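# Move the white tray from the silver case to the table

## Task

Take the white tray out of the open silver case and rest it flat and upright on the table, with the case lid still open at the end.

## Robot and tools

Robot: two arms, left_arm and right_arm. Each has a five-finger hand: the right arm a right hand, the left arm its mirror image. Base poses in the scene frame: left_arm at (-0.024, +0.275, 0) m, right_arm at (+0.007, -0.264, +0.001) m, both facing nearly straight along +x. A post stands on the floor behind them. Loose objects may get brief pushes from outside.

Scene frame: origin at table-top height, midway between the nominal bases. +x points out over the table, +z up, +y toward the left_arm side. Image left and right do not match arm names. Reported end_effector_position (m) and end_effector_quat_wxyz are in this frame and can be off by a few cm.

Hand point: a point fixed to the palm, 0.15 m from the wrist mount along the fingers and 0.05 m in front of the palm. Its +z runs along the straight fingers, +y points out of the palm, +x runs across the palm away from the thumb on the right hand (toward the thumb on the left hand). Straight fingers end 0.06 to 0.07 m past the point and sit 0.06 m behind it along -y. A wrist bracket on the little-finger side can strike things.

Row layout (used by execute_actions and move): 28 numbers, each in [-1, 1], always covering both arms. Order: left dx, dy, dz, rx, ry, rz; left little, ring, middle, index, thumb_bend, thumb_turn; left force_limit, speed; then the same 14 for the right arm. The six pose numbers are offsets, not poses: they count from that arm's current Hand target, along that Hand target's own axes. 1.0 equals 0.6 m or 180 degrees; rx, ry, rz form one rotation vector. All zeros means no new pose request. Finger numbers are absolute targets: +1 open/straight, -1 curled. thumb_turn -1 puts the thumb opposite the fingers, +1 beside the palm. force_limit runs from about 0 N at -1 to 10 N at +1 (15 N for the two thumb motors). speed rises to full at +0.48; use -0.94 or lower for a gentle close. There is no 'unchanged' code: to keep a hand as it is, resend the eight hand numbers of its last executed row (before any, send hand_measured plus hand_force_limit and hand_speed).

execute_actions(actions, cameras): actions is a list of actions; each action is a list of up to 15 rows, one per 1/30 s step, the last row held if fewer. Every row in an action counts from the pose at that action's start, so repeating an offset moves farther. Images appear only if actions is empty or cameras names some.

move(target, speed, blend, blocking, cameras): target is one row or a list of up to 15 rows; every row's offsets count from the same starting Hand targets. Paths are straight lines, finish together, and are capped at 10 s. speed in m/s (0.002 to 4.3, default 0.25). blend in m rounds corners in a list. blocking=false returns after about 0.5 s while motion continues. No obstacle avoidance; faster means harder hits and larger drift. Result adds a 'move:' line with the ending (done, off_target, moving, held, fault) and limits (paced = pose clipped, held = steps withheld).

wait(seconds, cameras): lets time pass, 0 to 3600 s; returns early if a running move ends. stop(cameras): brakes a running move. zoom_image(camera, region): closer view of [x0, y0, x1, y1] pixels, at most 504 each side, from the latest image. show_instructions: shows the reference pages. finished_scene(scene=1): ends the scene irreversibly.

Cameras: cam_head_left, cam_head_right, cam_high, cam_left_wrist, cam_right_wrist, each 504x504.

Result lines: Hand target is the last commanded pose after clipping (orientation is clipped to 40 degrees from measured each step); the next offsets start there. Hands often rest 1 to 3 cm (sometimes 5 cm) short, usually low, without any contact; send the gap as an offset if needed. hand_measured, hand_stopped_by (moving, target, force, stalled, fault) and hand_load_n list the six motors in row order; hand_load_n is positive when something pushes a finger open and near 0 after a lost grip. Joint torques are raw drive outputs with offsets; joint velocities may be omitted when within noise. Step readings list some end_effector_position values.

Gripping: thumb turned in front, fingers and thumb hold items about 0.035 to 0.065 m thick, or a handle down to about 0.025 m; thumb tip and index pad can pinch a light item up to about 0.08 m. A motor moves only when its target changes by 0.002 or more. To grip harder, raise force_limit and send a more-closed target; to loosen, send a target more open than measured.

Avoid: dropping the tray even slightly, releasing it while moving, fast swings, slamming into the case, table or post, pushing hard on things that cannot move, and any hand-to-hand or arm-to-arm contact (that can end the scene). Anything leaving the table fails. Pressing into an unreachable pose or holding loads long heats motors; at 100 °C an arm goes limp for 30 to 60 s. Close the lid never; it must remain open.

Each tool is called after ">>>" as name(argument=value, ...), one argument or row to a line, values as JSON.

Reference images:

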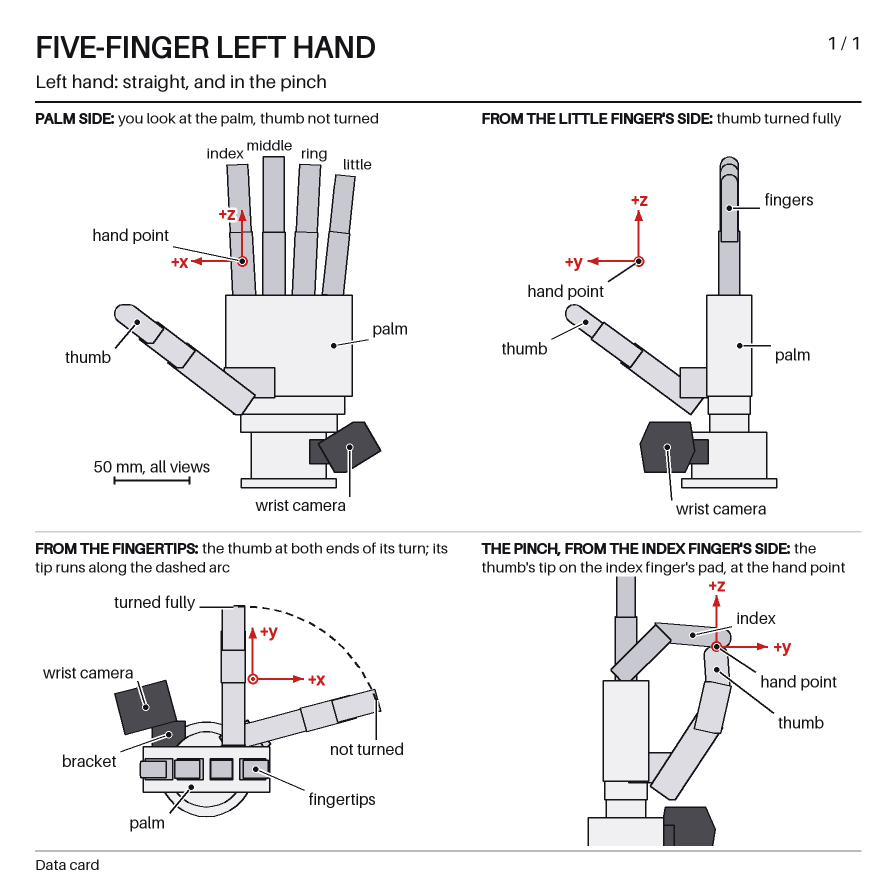

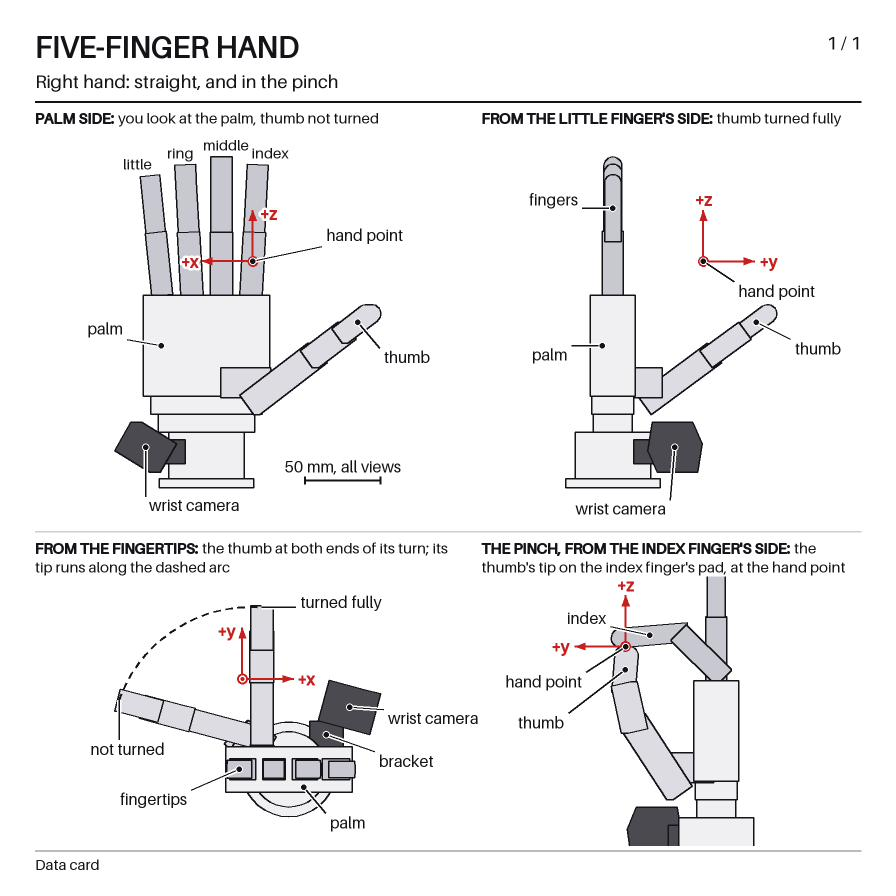

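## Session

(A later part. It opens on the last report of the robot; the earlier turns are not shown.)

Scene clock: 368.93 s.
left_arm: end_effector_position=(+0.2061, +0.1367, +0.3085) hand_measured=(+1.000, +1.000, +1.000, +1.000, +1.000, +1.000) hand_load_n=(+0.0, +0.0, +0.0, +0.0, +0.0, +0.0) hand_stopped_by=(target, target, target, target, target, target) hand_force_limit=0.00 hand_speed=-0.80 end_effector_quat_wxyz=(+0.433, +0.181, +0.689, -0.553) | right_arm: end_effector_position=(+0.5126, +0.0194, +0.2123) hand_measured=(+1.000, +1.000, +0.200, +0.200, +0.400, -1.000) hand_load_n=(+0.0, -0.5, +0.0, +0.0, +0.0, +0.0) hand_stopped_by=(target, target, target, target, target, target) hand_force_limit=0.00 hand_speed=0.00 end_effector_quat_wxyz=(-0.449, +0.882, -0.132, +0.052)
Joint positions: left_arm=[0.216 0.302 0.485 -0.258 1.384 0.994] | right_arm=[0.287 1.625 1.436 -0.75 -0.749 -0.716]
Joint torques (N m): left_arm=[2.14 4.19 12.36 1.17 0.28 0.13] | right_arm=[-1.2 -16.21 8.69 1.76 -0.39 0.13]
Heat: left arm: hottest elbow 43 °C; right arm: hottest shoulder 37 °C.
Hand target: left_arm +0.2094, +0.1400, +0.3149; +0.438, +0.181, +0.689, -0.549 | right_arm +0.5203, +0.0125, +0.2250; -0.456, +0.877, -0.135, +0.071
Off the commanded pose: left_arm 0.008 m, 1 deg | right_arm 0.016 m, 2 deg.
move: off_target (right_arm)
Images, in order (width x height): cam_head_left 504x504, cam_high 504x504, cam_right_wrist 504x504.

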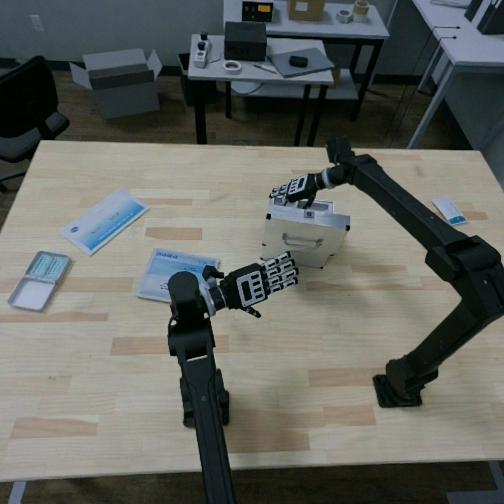

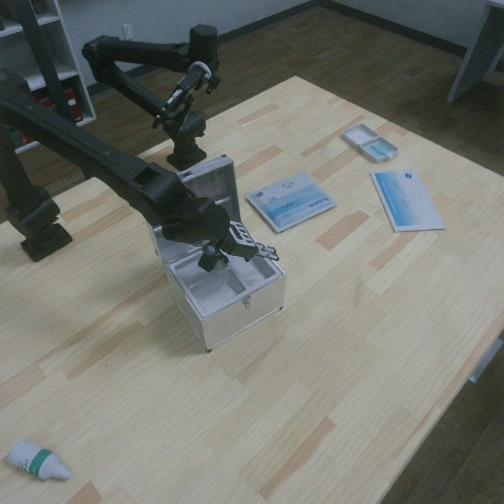

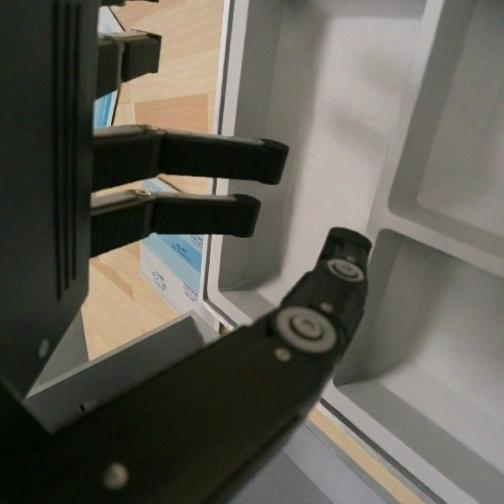

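>>> move(
  target=[0, 0, 0, 0, 0, 0, 1, 1, 1, 1, 1, 1, 0, -0.8, 0.0067, 0.0348, 0.01, 0, 0, 0, 1, 1, 0.2, 0.2, 0.4, -1, 0, 0],
  speed=0.06,
  cameras=["cam_right_wrist", "cam_high", "cam_head_left"],
)

>>> zoom_image(
  camera="cam_high",
  region=[160, 200, 300, 340],
)

>>> zoom_image(
  camera="cam_head_left",
  region=[250, 150, 350, 250],
)

Scene clock: 388.33 s.
left_arm: end_effector_position=(+0.2061, +0.1367, +0.3085) hand_measured=(+1.000, +1.000, +1.000, +1.000, +1.000, +1.000) hand_load_n=(+0.0, +0.0, +0.0, +0.0, +0.0, +0.0) hand_stopped_by=(target, target, target, target, target, target) hand_force_limit=0.00 hand_speed=-0.80 end_effector_quat_wxyz=(+0.433, +0.181, +0.689, -0.553) | right_arm: end_effector_position=(+0.5138, +0.0101, +0.1976) hand_measured=(+1.000, +1.000, +0.200, +0.200, +0.400, -1.000) hand_load_n=(+0.0, +0.0, +0.0, +0.0, +0.0, +0.0) hand_stopped_by=(target, target, target, target, target, target) hand_force_limit=0.00 hand_speed=0.00 end_effector_quat_wxyz=(-0.450, +0.881, -0.139, +0.055)
Joint positions: left_arm=[0.216 0.302 0.485 -0.258 1.384 0.994] | right_arm=[0.27 1.625 1.396 -0.711 -0.752 -0.715]
Joint torques (N m): left_arm=[2.08 4.37 12.36 1.17 0.28 0.13] | right_arm=[-1.14 -15.33 8.59 1.76 -0.67 -0.02]
Heat: left arm: hottest elbow 43 °C; right arm: hottest shoulder 37 °C.
Hand target: left_arm +0.2094, +0.1400, +0.3149; +0.438, +0.181, +0.689, -0.549 | right_arm +0.5221, +0.0045, +0.2045; -0.456, +0.877, -0.135, +0.071
Off the commanded pose: left_arm 0.008 m, 1 deg | right_arm 0.012 m, 2 deg.
move: off_target (right_arm)
Images, in order (width x height): cam_head_left 504x504, cam_high 504x504, cam_right_wrist 504x504.

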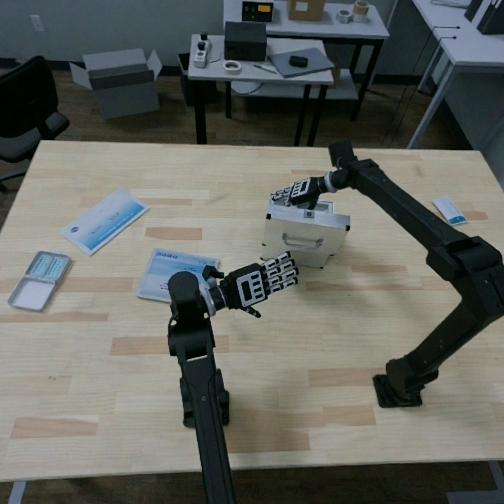

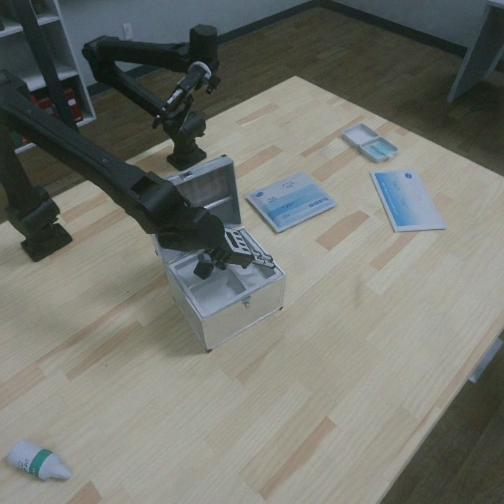

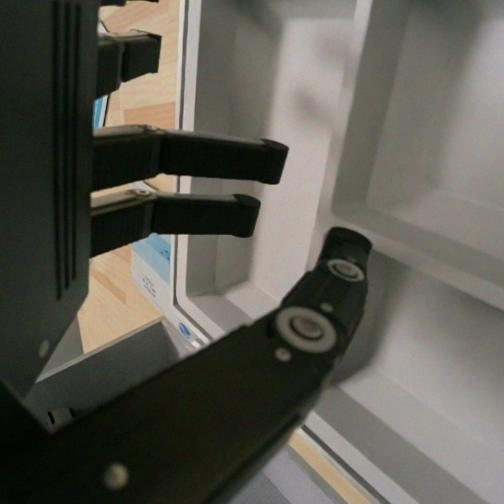

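Scaled by 3.600 from the camera's image (finer frame: 720x720).

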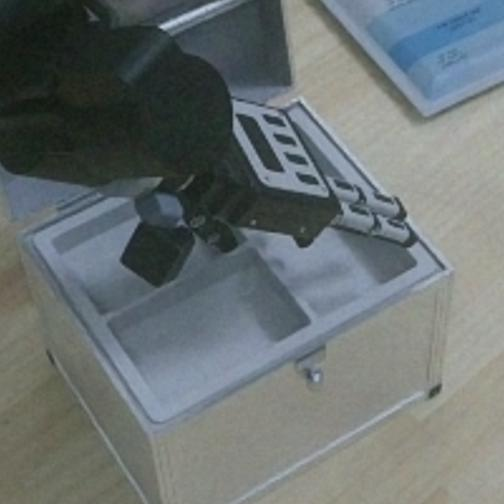

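Scaled by 5.040 from the camera's image (finer frame: 720x720).

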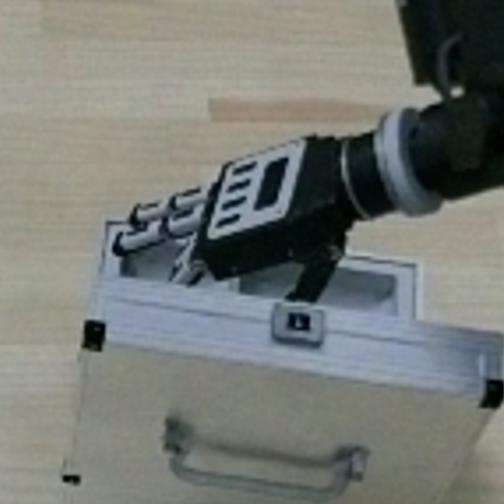

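>>> move(
  target=[0, 0, 0, 0, 0, 0, 1, 1, 1, 1, 1, 1, 0, -0.8, 0.0167, 0.0164, 0.0115, 0, 0, 0, -1, 0.2, 0.2, 0.2, 0.4, -1, 0, 0],
  speed=0.05,
  cameras=["cam_right_wrist", "cam_high", "cam_head_left"],
)

>>> zoom_image(
  camera="cam_high",
  region=[160, 200, 300, 340],
)

>>> zoom_image(
  camera="cam_head_left",
  region=[250, 150, 350, 250],
)

Scene clock: 415.03 s.
left_arm: end_effector_position=(+0.2061, +0.1367, +0.3085) hand_measured=(+1.000, +1.000, +1.000, +1.000, +1.000, +1.000) hand_load_n=(+0.0, +0.0, +0.0, +0.0, +0.0, +0.0) hand_stopped_by=(target, target, target, target, target, target) hand_force_limit=0.00 hand_speed=-0.80 end_effector_quat_wxyz=(+0.433, +0.181, +0.689, -0.553) | right_arm: end_effector_position=(+0.5196, +0.0072, +0.1994) hand_measured=(-1.000, +0.200, +0.200, +0.200, +0.400, -1.000) hand_load_n=(+0.0, +0.0, +0.0, +0.0, +0.0, +0.0) hand_stopped_by=(target, target, target, target, target, target) hand_force_limit=0.00 hand_speed=0.00 end_effector_quat_wxyz=(-0.455, +0.878, -0.135, +0.064)
Joint positions: left_arm=[0.216 0.302 0.485 -0.258 1.384 0.994] | right_arm=[0.261 1.625 1.396 -0.694 -0.758 -0.724]
Joint torques (N m): left_arm=[2.14 4.42 12.34 1.18 0.28 0.12] | right_arm=[-1.2 -12.81 8.91 1.78 -0.64 -0.04]
Heat: left arm: hottest elbow 43 °C; right arm: hottest shoulder 37 °C.
Hand target: left_arm +0.2094, +0.1400, +0.3149; +0.438, +0.181, +0.689, -0.549 | right_arm +0.5316, +0.0016, +0.1925; -0.456, +0.877, -0.135, +0.071
Off the commanded pose: left_arm 0.008 m, 1 deg | right_arm 0.015 m, 1 deg.
move: off_target (right_arm)
Images, in order (width x height): cam_head_left 504x504, cam_high 504x504, cam_right_wrist 504x504.

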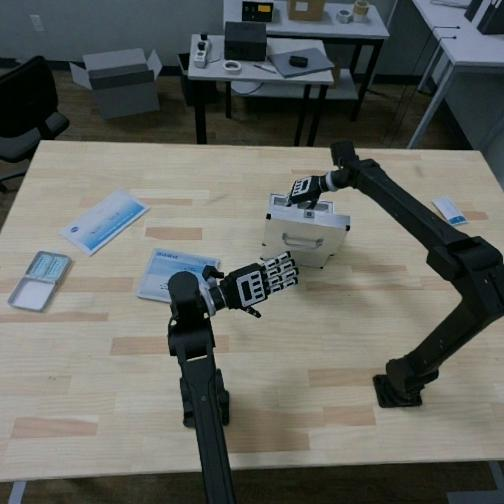

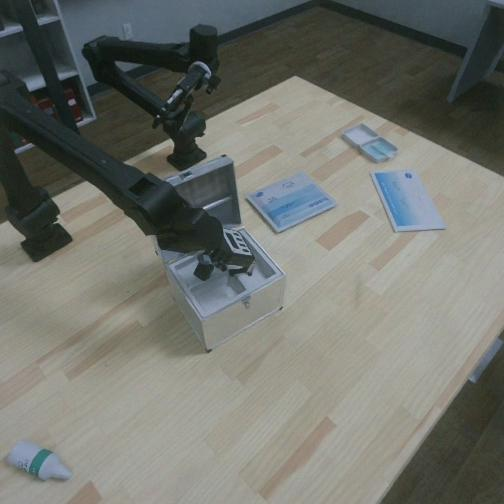

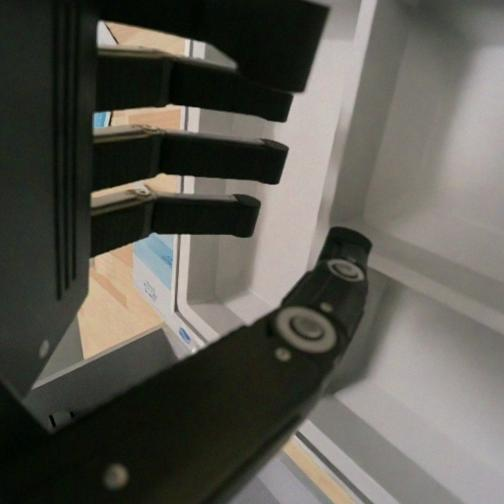

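Scaled by 3.600 from the camera's image (finer frame: 720x720).

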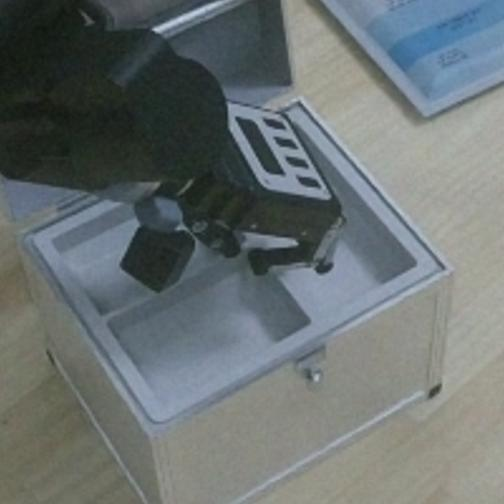

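Scaled by 5.040 from the camera's image (finer frame: 720x720).

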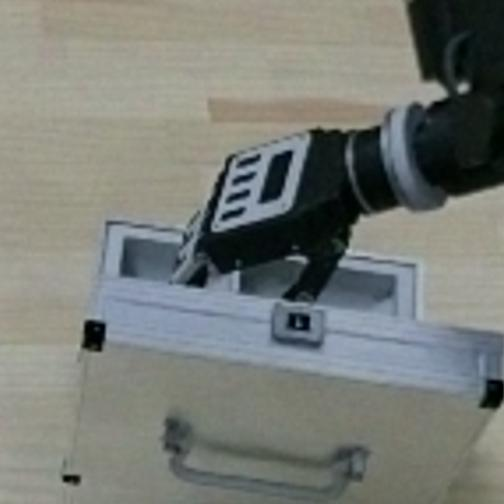

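>>> zoom_image(
  camera="cam_right_wrist",
  region=[180, 120, 504, 444],
)

Scaled by 1.556 from the camera's image (finer frame: 720x720).

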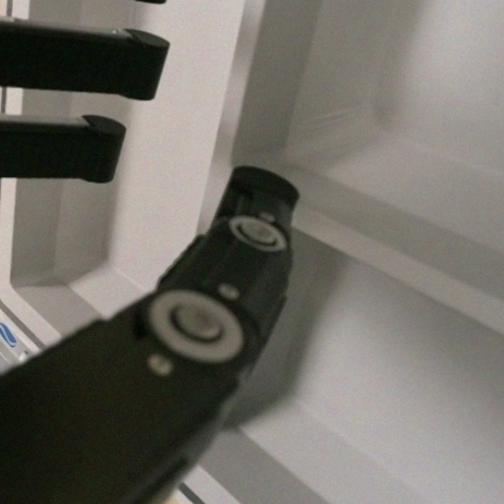

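>>> move(
  target=[0, 0, 0, 0, 0, 0, 1, 1, 1, 1, 1, 1, 0, -0.8, 0.0133, 0.011, 0.0078, 0, 0, 0, -1, 0.2, 0.2, 0.2, 0.4, -1, 0, 0],
  speed=0.05,
  cameras=["cam_right_wrist", "cam_high", "cam_head_left"],
)

>>> zoom_image(
  camera="cam_right_wrist",
  region=[180, 120, 504, 444],
)

>>> zoom_image(
  camera="cam_high",
  region=[160, 200, 300, 340],
)

Scene clock: 432.73 s.
left_arm: end_effector_position=(+0.2061, +0.1367, +0.3085) hand_measured=(+1.000, +1.000, +1.000, +1.000, +1.000, +1.000) hand_load_n=(+0.0, +0.0, +0.0, +0.0, +0.0, +0.0) hand_stopped_by=(target, target, target, target, target, target) hand_force_limit=0.00 hand_speed=-0.80 end_effector_quat_wxyz=(+0.433, +0.181, +0.689, -0.553) | right_arm: end_effector_position=(+0.5251, +0.0037, +0.1898) hand_measured=(-1.000, +0.200, +0.200, +0.200, +0.400, -1.000) hand_load_n=(+0.0, +0.0, +0.0, +0.0, +0.0, +0.0) hand_stopped_by=(target, target, target, target, target, target) hand_force_limit=0.00 hand_speed=0.00 end_effector_quat_wxyz=(-0.455, +0.878, -0.136, +0.061)
Joint positions: left_arm=[0.216 0.302 0.485 -0.258 1.384 0.994] | right_arm=[0.251 1.645 1.396 -0.684 -0.767 -0.731]
Joint torques (N m): left_arm=[2.02 4.42 12.34 1.17 0.28 0.13] | right_arm=[-1.14 -12.98 9.37 1.74 -0.5 -0.06]
Heat: left arm: hottest elbow 43 °C; right arm: hottest shoulder 37 °C.
Hand target: left_arm +0.2094, +0.1400, +0.3149; +0.438, +0.181, +0.689, -0.549 | right_arm +0.5393, -0.0009, +0.1843; -0.456, +0.877, -0.135, +0.071
Off the commanded pose: left_arm 0.008 m, 1 deg | right_arm 0.016 m, 1 deg.
move: off_target (right_arm)
Images, in order (width x height): cam_head_left 504x504, cam_high 504x504, cam_right_wrist 504x504.

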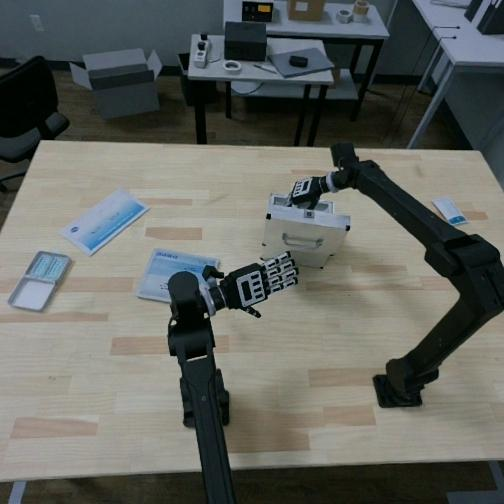

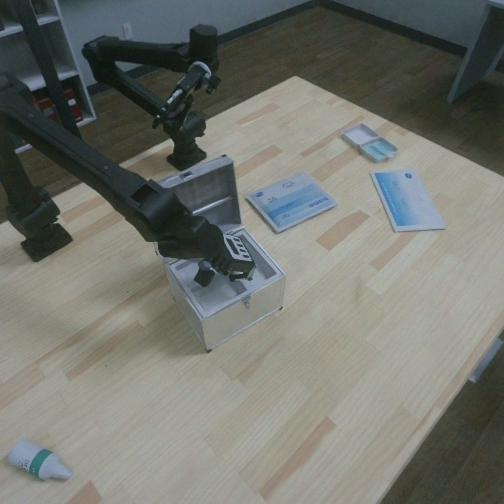

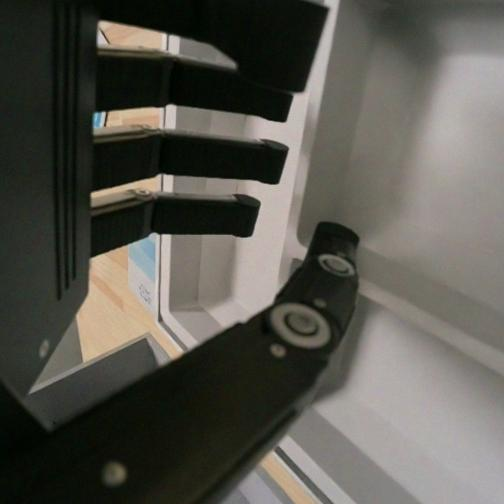

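Scaled by 1.556 from the camera's image (finer frame: 720x720).

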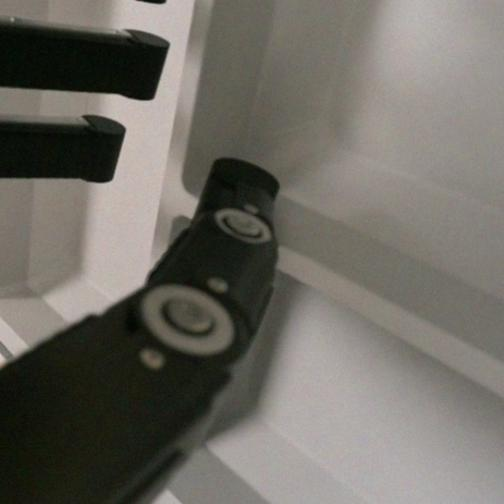

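Scaled by 3.600 from the camera's image (finer frame: 720x720).

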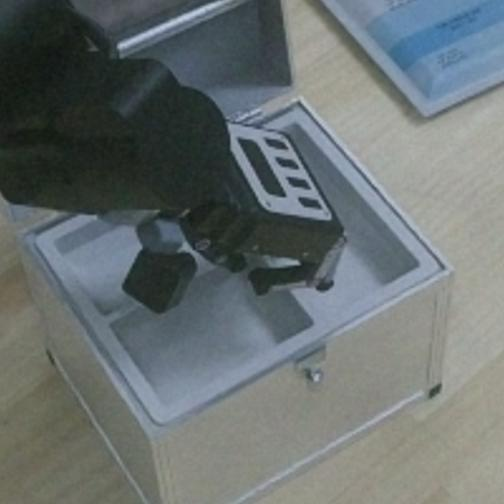

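>>> move(
  target=[0, 0, 0, 0, 0, 0, 1, 1, 1, 1, 1, 1, 0, -0.8, 0.005, -0.0382, -0.0268, 0, 0, 0, -1, 0.2, 0.2, 0.2, 0.4, -1, 0, 0],
  speed=0.05,
  cameras=["cam_right_wrist"],
)

>>> zoom_image(
  camera="cam_right_wrist",
  region=[180, 120, 504, 444],
)

Scene clock: 446.10 s.
left_arm: end_effector_position=(+0.2061, +0.1367, +0.3085) hand_measured=(+1.000, +1.000, +1.000, +1.000, +1.000, +1.000) hand_load_n=(+0.0, +0.0, +0.0, +0.0, +0.0, +0.0) hand_stopped_by=(target, target, target, target, target, target) hand_force_limit=0.00 hand_speed=-0.80 end_effector_quat_wxyz=(+0.433, +0.181, +0.689, -0.553) | right_arm: end_effector_position=(+0.5265, +0.0034, +0.2009) hand_measured=(-1.000, +0.200, +0.200, +0.200, +0.400, -1.000) hand_load_n=(+0.0, +0.0, +0.0, +0.0, +0.0, +0.0) hand_stopped_by=(target, target, target, target, target, target) hand_force_limit=0.00 hand_speed=0.00 end_effector_quat_wxyz=(-0.454, +0.879, -0.137, +0.059)
Joint positions: left_arm=[0.216 0.302 0.485 -0.258 1.384 0.994] | right_arm=[0.25 1.645 1.428 -0.724 -0.767 -0.735]
Joint torques (N m): left_arm=[2.02 4.42 12.36 1.17 0.27 0.13] | right_arm=[-1.2 -13.68 11.64 0.46 -0.56 -0.02]
Heat: left arm: hottest elbow 43 °C; right arm: hottest elbow 37 °C.
Hand target: left_arm +0.2094, +0.1400, +0.3149; +0.438, +0.181, +0.689, -0.549 | right_arm +0.5421, -0.0018, +0.2122; -0.456, +0.877, -0.135, +0.071
Off the commanded pose: left_arm 0.008 m, 1 deg | right_arm 0.020 m, 1 deg.
move: off_target (right_arm)

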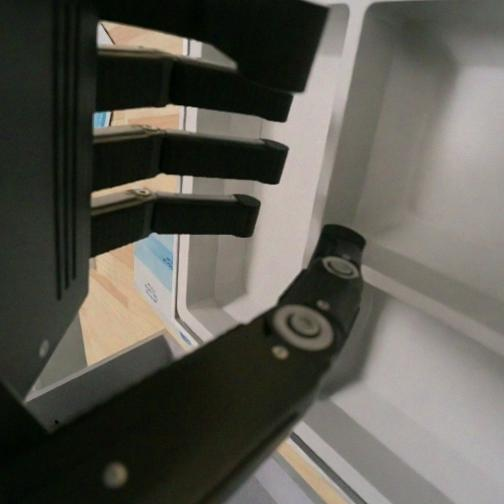

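Scaled by 1.556 from the camera's image (finer frame: 720x720).

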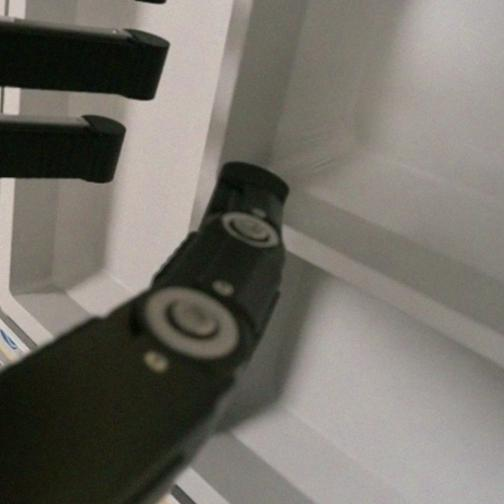

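>>> move(
  target=[0, 0, 0, 0, 0, 0, 1, 1, 1, 1, 1, 1, 0, -0.8, 0.020, -0.0055, -0.0038, 0, -0.0205, -0.0143, -1, 0.2, 0.2, 0.2, 0.4, -1, 0, 0],
  speed=0.05,
  cameras=["cam_right_wrist", "cam_head_left", "cam_high"],
)

>>> zoom_image(
  camera="cam_right_wrist",
  region=[180, 120, 504, 444],
)

>>> zoom_image(
  camera="cam_head_left",
  region=[250, 150, 350, 250],
)

Scene clock: 469.40 s.
left_arm: end_effector_position=(+0.2061, +0.1367, +0.3085) hand_measured=(+1.000, +1.000, +1.000, +1.000, +1.000, +1.000) hand_load_n=(+0.0, +0.0, +0.0, +0.0, +0.5, +0.0) hand_stopped_by=(target, target, target, target, target, target) hand_force_limit=0.00 hand_speed=-0.80 end_effector_quat_wxyz=(+0.433, +0.181, +0.689, -0.553) | right_arm: end_effector_position=(+0.5373, -0.0003, +0.2089) hand_measured=(-1.000, +0.200, +0.200, +0.200, +0.400, -1.000) hand_load_n=(+0.0, +0.0, +0.0, +0.0, +0.0, +0.0) hand_stopped_by=(target, target, target, target, target, target) hand_force_limit=0.00 hand_speed=0.00 end_effector_quat_wxyz=(-0.456, +0.883, -0.102, +0.044)
Joint positions: left_arm=[0.216 0.302 0.485 -0.258 1.384 0.994] | right_arm=[0.234 1.697 1.524 -0.84 -0.819 -0.845]
Joint torques (N m): left_arm=[2.14 4.31 12.33 1.2 0.28 0.13] | right_arm=[-1.2 -13.86 11.74 0.38 -0.7 -0.02]
Heat: left arm: hottest elbow 44 °C; right arm: hottest elbow 38 °C.
Hand target: left_arm +0.2094, +0.1400, +0.3149; +0.438, +0.181, +0.689, -0.549 | right_arm +0.5535, -0.0053, +0.2164; -0.458, +0.881, -0.101, +0.053
Off the commanded pose: left_arm 0.008 m, 1 deg | right_arm 0.019 m, 1 deg.
move: off_target (right_arm)
Images, in order (width x height): cam_head_left 504x504, cam_high 504x504, cam_right_wrist 504x504.

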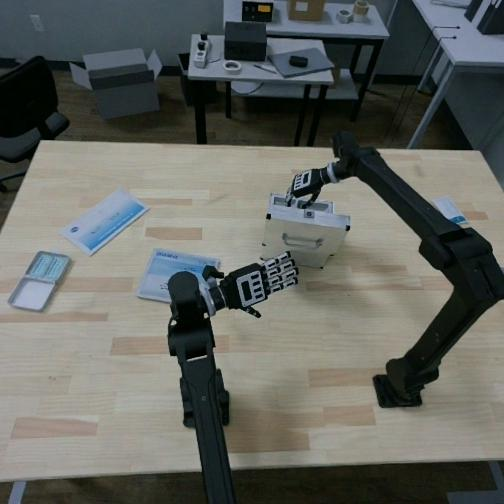

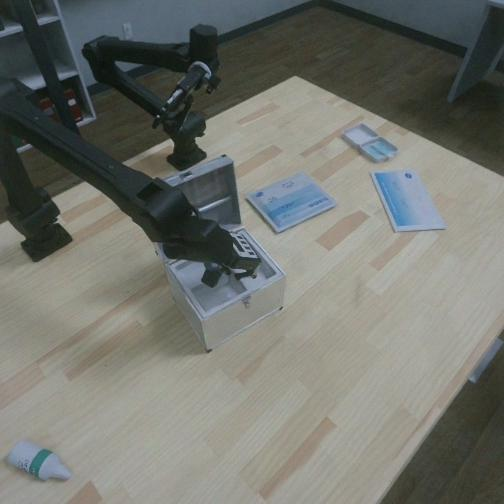

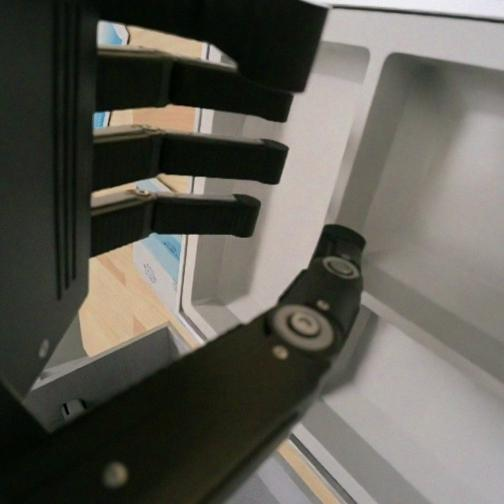

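Scaled by 1.556 from the camera's image (finer frame: 720x720).

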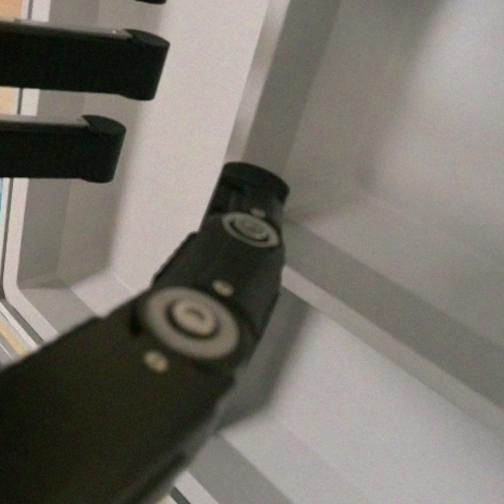

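Scaled by 5.040 from the camera's image (finer frame: 720x720).

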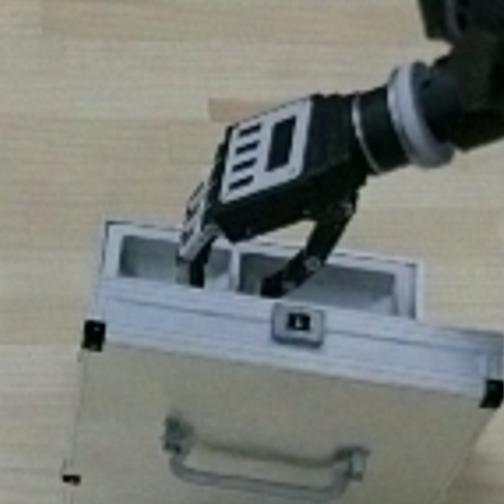

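>>> move(
  target=[0, 0, 0, 0, 0, 0, 1, 1, 1, 1, 1, 1, 0, -0.8, -0.005, 0.0246, 0.0172, 0, 0, 0, -1, 0.2, 0.2, 0.2, 0.4, -1, 0, 0],
  speed=0.05,
  cameras=["cam_right_wrist", "cam_high"],
)

>>> zoom_image(
  camera="cam_right_wrist",
  region=[180, 120, 504, 444],
)

>>> zoom_image(
  camera="cam_high",
  region=[160, 200, 300, 340],
)

Scene clock: 498.77 s.
left_arm: end_effector_position=(+0.2061, +0.1367, +0.3085) hand_measured=(+1.000, +1.000, +1.000, +1.000, +1.000, +1.000) hand_load_n=(+0.0, +0.0, -0.5, +0.0, +0.0, +0.0) hand_stopped_by=(target, target, target, target, target, target) hand_force_limit=0.00 hand_speed=-0.80 end_effector_quat_wxyz=(+0.433, +0.181, +0.689, -0.553) | right_arm: end_effector_position=(+0.5404, +0.0004, +0.2089) hand_measured=(-1.000, +0.200, +0.200, +0.200, +0.400, -1.000) hand_load_n=(+0.0, +0.0, +0.0, +0.0, +0.0, +0.0) hand_stopped_by=(target, target, target, target, target, target) hand_force_limit=0.00 hand_speed=0.00 end_effector_quat_wxyz=(-0.458, +0.882, -0.099, +0.049)
Joint positions: left_arm=[0.216 0.302 0.485 -0.258 1.384 0.994] | right_arm=[0.234 1.699 1.524 -0.827 -0.819 -0.846]
Joint torques (N m): left_arm=[2.2 4.37 12.33 1.16 0.27 0.13] | right_arm=[-0.97 -13.8 8.57 1.65 -0.66 -0.02]
Motor temperatures (°C): left_arm=[29 29 44 28 28 29] | right_arm=[30 34 41 30 31 26]
Heat: left arm: hottest elbow 44 °C; right arm: hottest elbow 41 °C.
Hand target: left_arm +0.2094, +0.1400, +0.3149; +0.438, +0.181, +0.689, -0.549 | right_arm +0.5507, -0.0047, +0.1983; -0.458, +0.881, -0.101, +0.053
Off the commanded pose: left_arm 0.008 m, 1 deg | right_arm 0.016 m, 0 deg.
move: off_target (right_arm)
Images, in order (width x height): cam_high 504x504, cam_right_wrist 504x504.

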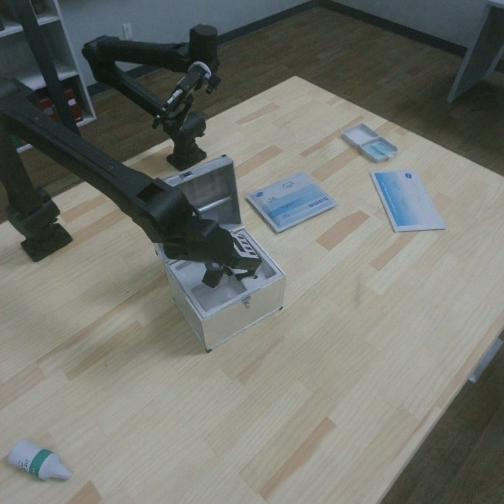

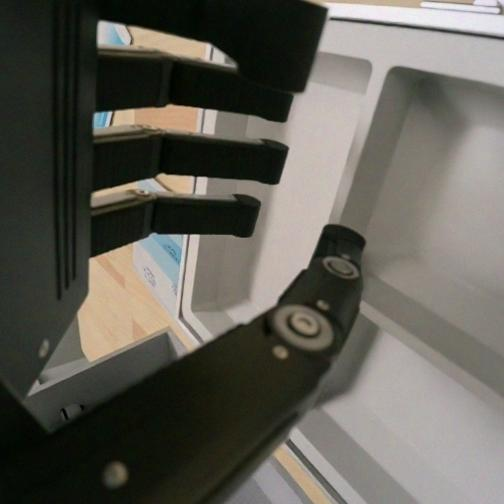

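Scaled by 1.556 from the camera's image (finer frame: 720x720).

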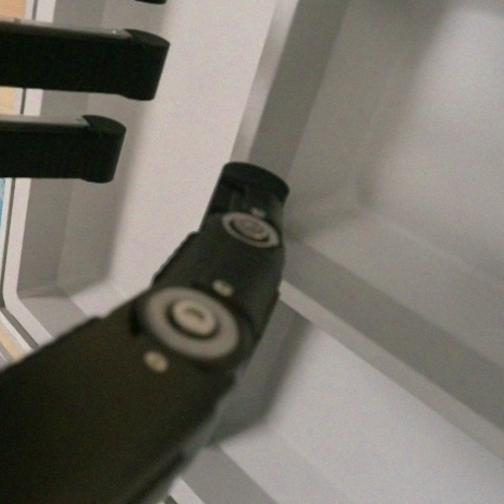

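Scaled by 3.600 from the camera's image (finer frame: 720x720).

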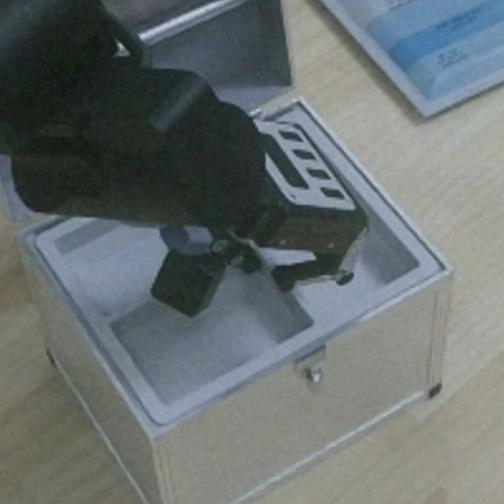

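>>> move(
  target=[0,0,0,0,0,0,1,1,1,1,1,1,0,-0.8,0,0.0137,0.0096,0,0,0,-1,0.2,0.2,0.2,0.4,-1,0,0],
  speed=0.05,
  cameras=["cam_right_wrist","cam_high"],
)

Scene clock: 513.97 s.
left_arm: end_effector_position=(+0.2061, +0.1367, +0.3085) hand_measured=(+1.000, +1.000, +1.000, +1.000, +1.000, +1.000) hand_load_n=(+0.0, +0.0, +0.0, +0.0, +0.0, +0.0) hand_stopped_by=(target, target, target, target, target, target) hand_force_limit=0.00 hand_speed=-0.80 end_effector_quat_wxyz=(+0.433, +0.181, +0.689, -0.553) | right_arm: end_effector_position=(+0.5407, +0.0005, +0.1969) hand_measured=(-1.000, +0.200, +0.200, +0.200, +0.400, -1.000) hand_load_n=(+0.0, +0.0, +0.0, +0.0, +0.0, +0.0) hand_stopped_by=(target, target, target, target, target, target) hand_force_limit=0.00 hand_speed=0.00 end_effector_quat_wxyz=(-0.458, +0.882, -0.100, +0.047)
Joint positions: left_arm=[0.216 0.302 0.485 -0.258 1.384 0.994] | right_arm=[0.234 1.708 1.504 -0.802 -0.819 -0.846]
Joint torques (N m): left_arm=[2.08 4.31 12.34 1.14 0.28 0.14] | right_arm=[-1.03 -14.39 8.51 1.55 -0.66 -0.02]
Heat: left arm: hottest elbow 44 °C; right arm: hottest elbow 40 °C.
Hand target: left_arm +0.2094, +0.1400, +0.3149; +0.438, +0.181, +0.689, -0.549 | right_arm +0.5506, -0.0047, +0.1882; -0.458, +0.881, -0.101, +0.053
Off the commanded pose: left_arm 0.008 m, 1 deg | right_arm 0.014 m, 1 deg.
move: off_target (right_arm)
Images, in order (width x height): cam_high 504x504, cam_right_wrist 504x504.

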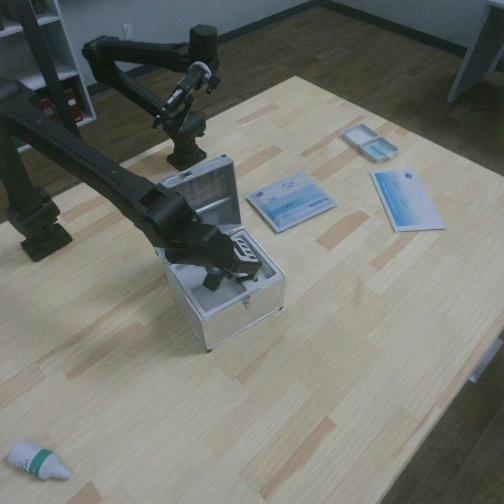

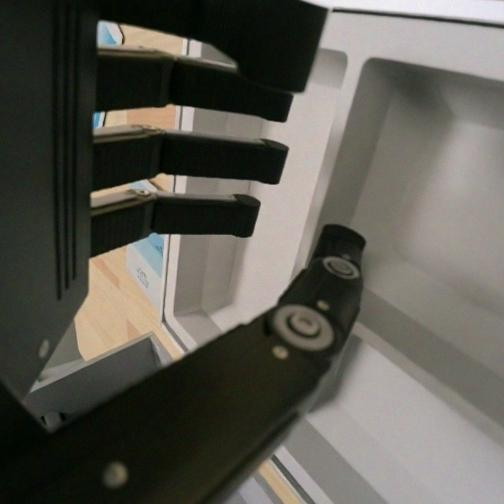

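>>> move(
  target=[0,0,0,0,0,0,1,1,1,1,1,1,0,-0.8,0,0.0137,0.0096,0,0,0,-1,0.2,0.2,0.2,0.4,-1,0,0],
  speed=0.05,
  cameras=["cam_right_wrist","cam_head_left","cam_head_right"],
)

Scene clock: 518.87 s.
left_arm: end_effector_position=(+0.2061, +0.1367, +0.3085) hand_measured=(+1.000, +1.000, +1.000, +1.000, +1.000, +1.000) hand_load_n=(+0.0, +0.0, +0.0, +0.0, +0.0, +0.0) hand_stopped_by=(target, target, target, target, target, target) hand_force_limit=0.00 hand_speed=-0.80 end_effector_quat_wxyz=(+0.433, +0.181, +0.689, -0.553) | right_arm: end_effector_position=(+0.5410, +0.0006, +0.1877) hand_measured=(-1.000, +0.200, +0.200, +0.200, +0.400, -1.000) hand_load_n=(+0.0, +0.0, +0.0, +0.0, +0.0, +0.0) hand_stopped_by=(target, target, target, target, target, target) hand_force_limit=0.00 hand_speed=0.00 end_effector_quat_wxyz=(-0.458, +0.882, -0.099, +0.048)
Joint positions: left_arm=[0.216 0.302 0.485 -0.258 1.384 0.994] | right_arm=[0.234 1.712 1.486 -0.777 -0.819 -0.846]
Joint torques (N m): left_arm=[2.26 4.42 12.34 1.17 0.27 0.13] | right_arm=[-1.03 -14.1 8.36 1.66 -0.65 -0.02]
Heat: left arm: hottest elbow 44 °C; right arm: hottest elbow 39 °C.
Hand target: left_arm +0.2094, +0.1400, +0.3149; +0.438, +0.181, +0.689, -0.549 | right_arm +0.5506, -0.0047, +0.1784; -0.458, +0.881, -0.101, +0.053
Off the commanded pose: left_arm 0.008 m, 1 deg | right_arm 0.015 m, 1 deg.
move: off_target (right_arm)
Images, in order (width x height): cam_head_left 504x504, cam_head_right 504x504, cam_right_wrist 504x504.

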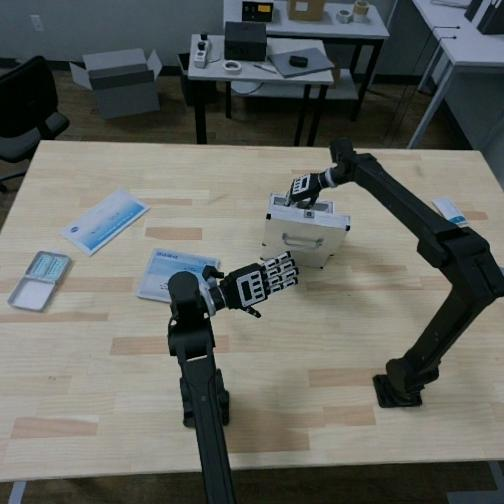

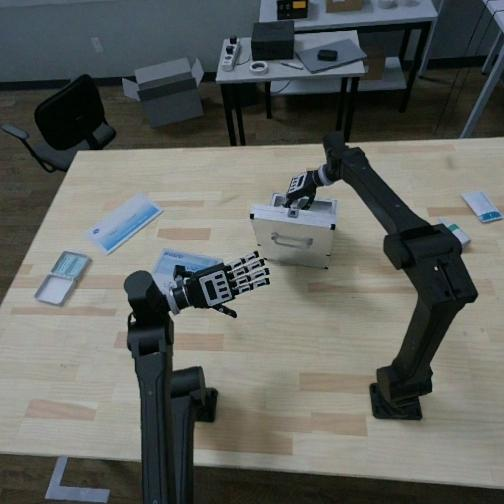

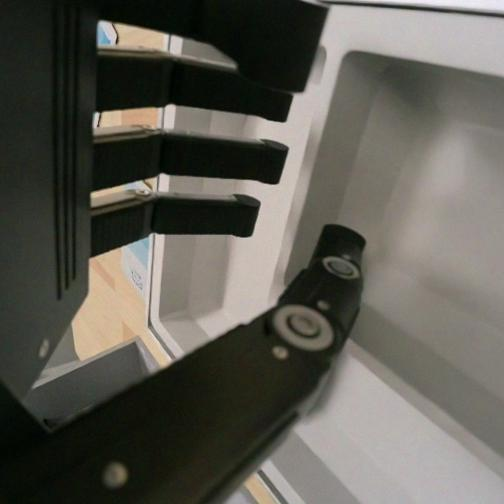

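>>> zoom_image(
  camera="cam_right_wrist",
  region=[130, 80, 450, 400],
)

>>> zoom_image(
  camera="cam_head_left",
  region=[250, 140, 370, 260],
)

Scaled by 1.575 from the camera's image (finer frame: 720x720).

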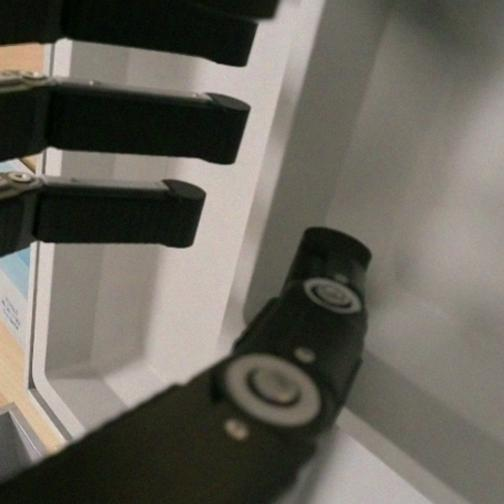

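Scaled by 4.200 from the camera's image (finer frame: 720x720).

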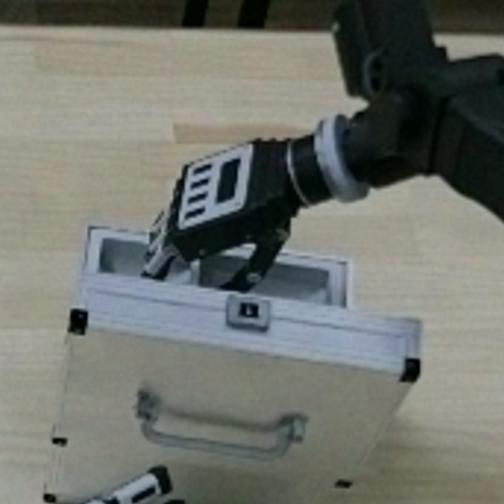

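>>> move(
  target=[0,0,0,0,0,0,1,1,1,1,1,1,0,-0.8,0,0.0123,0.0086,0,0,0,-1,0.2,0.2,0.2,0.4,-1,0,0],
  speed=0.05,
  cameras=["cam_right_wrist","cam_head_left","cam_head_right","cam_high"],
)

>>> zoom_image(
  camera="cam_right_wrist",
  region=[130, 80, 450, 400],
)

>>> zoom_image(
  camera="cam_head_left",
  region=[250, 140, 370, 260],
)

>>> zoom_image(
  camera="cam_high",
  region=[160, 200, 310, 350],
)

Scene clock: 528.87 s.
left_arm: end_effector_position=(+0.2061, +0.1367, +0.3085) hand_measured=(+1.000, +1.000, +1.000, +1.000, +1.000, +1.000) hand_load_n=(+0.0, +0.0, +0.0, +0.0, +0.0, +0.0) hand_stopped_by=(target, target, target, target, target, target) hand_force_limit=0.00 hand_speed=-0.80 end_effector_quat_wxyz=(+0.433, +0.181, +0.689, -0.553) | right_arm: end_effector_position=(+0.5412, +0.0006, +0.1786) hand_measured=(-1.000, +0.200, +0.200, +0.200, +0.400, -1.000) hand_load_n=(+0.0, +0.0, +0.0, +0.0, +0.0, +0.0) hand_stopped_by=(target, target, target, target, target, target) hand_force_limit=0.00 hand_speed=0.00 end_effector_quat_wxyz=(-0.458, +0.882, -0.099, +0.048)
Joint positions: left_arm=[0.216 0.302 0.485 -0.258 1.384 0.994] | right_arm=[0.234 1.719 1.47 -0.755 -0.819 -0.846]
Joint torques (N m): left_arm=[2.08 4.54 12.34 1.18 0.28 0.13] | right_arm=[-1.03 -14.1 8.4 1.5 -0.66 -0.02]
Heat: left arm: hottest elbow 44 °C; right arm: hottest elbow 39 °C.
Hand target: left_arm +0.2094, +0.1400, +0.3149; +0.438, +0.181, +0.689, -0.549 | right_arm +0.5506, -0.0047, +0.1693; -0.458, +0.881, -0.101, +0.053
Off the commanded pose: left_arm 0.008 m, 1 deg | right_arm 0.014 m, 1 deg.
move: off_target (right_arm)
Images, in order (width x height): cam_head_left 504x504, cam_head_right 504x504, cam_high 504x504, cam_right_wrist 504x504.

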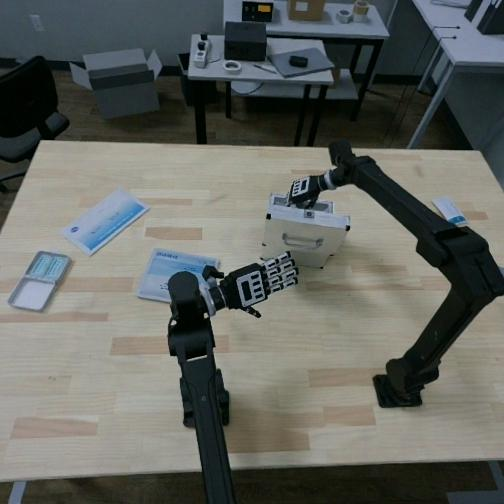

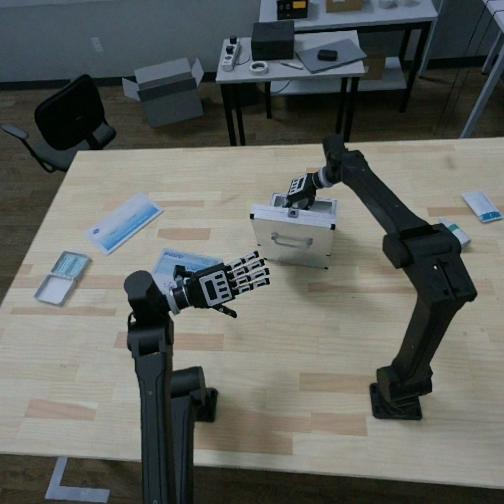

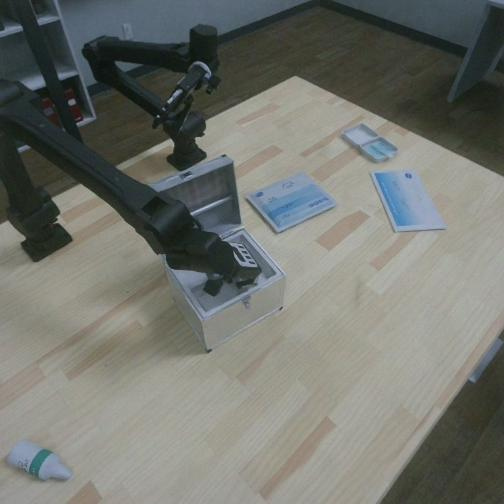

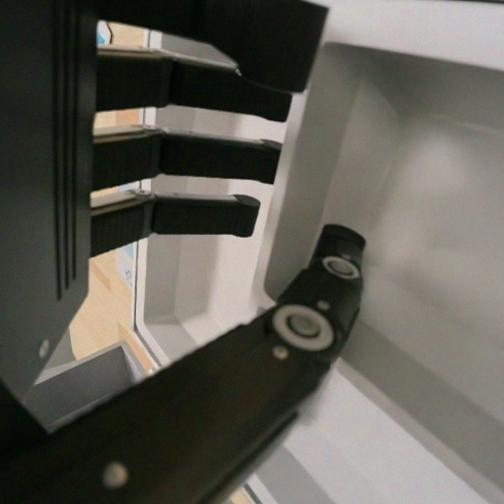

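Scaled by 1.575 from the camera's image (finer frame: 720x720).

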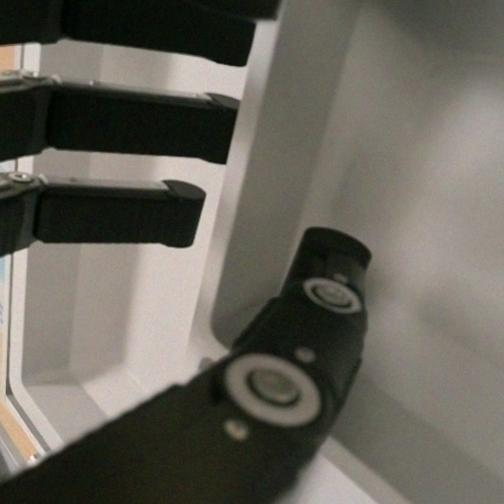

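Scaled by 4.200 from the camera's image (finer frame: 720x720).

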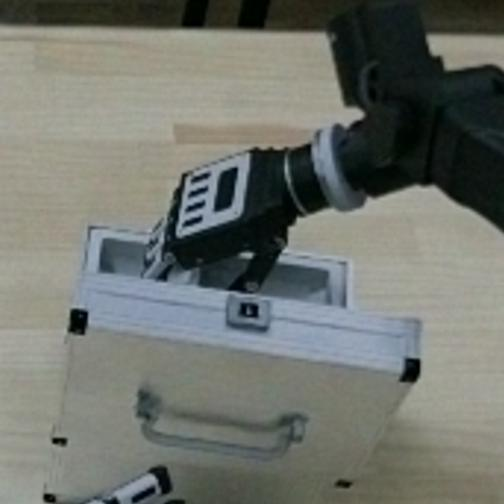

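Scaled by 3.360 from the camera's image (finer frame: 720x720).

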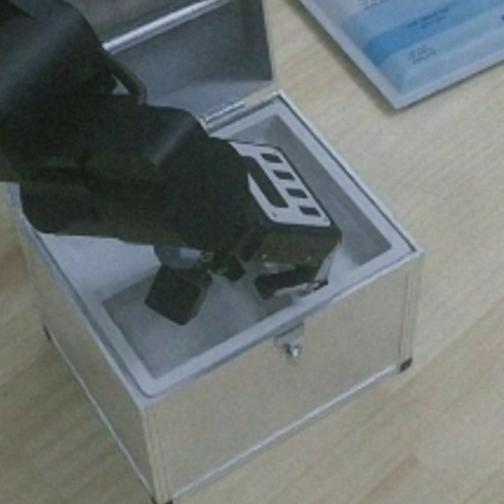

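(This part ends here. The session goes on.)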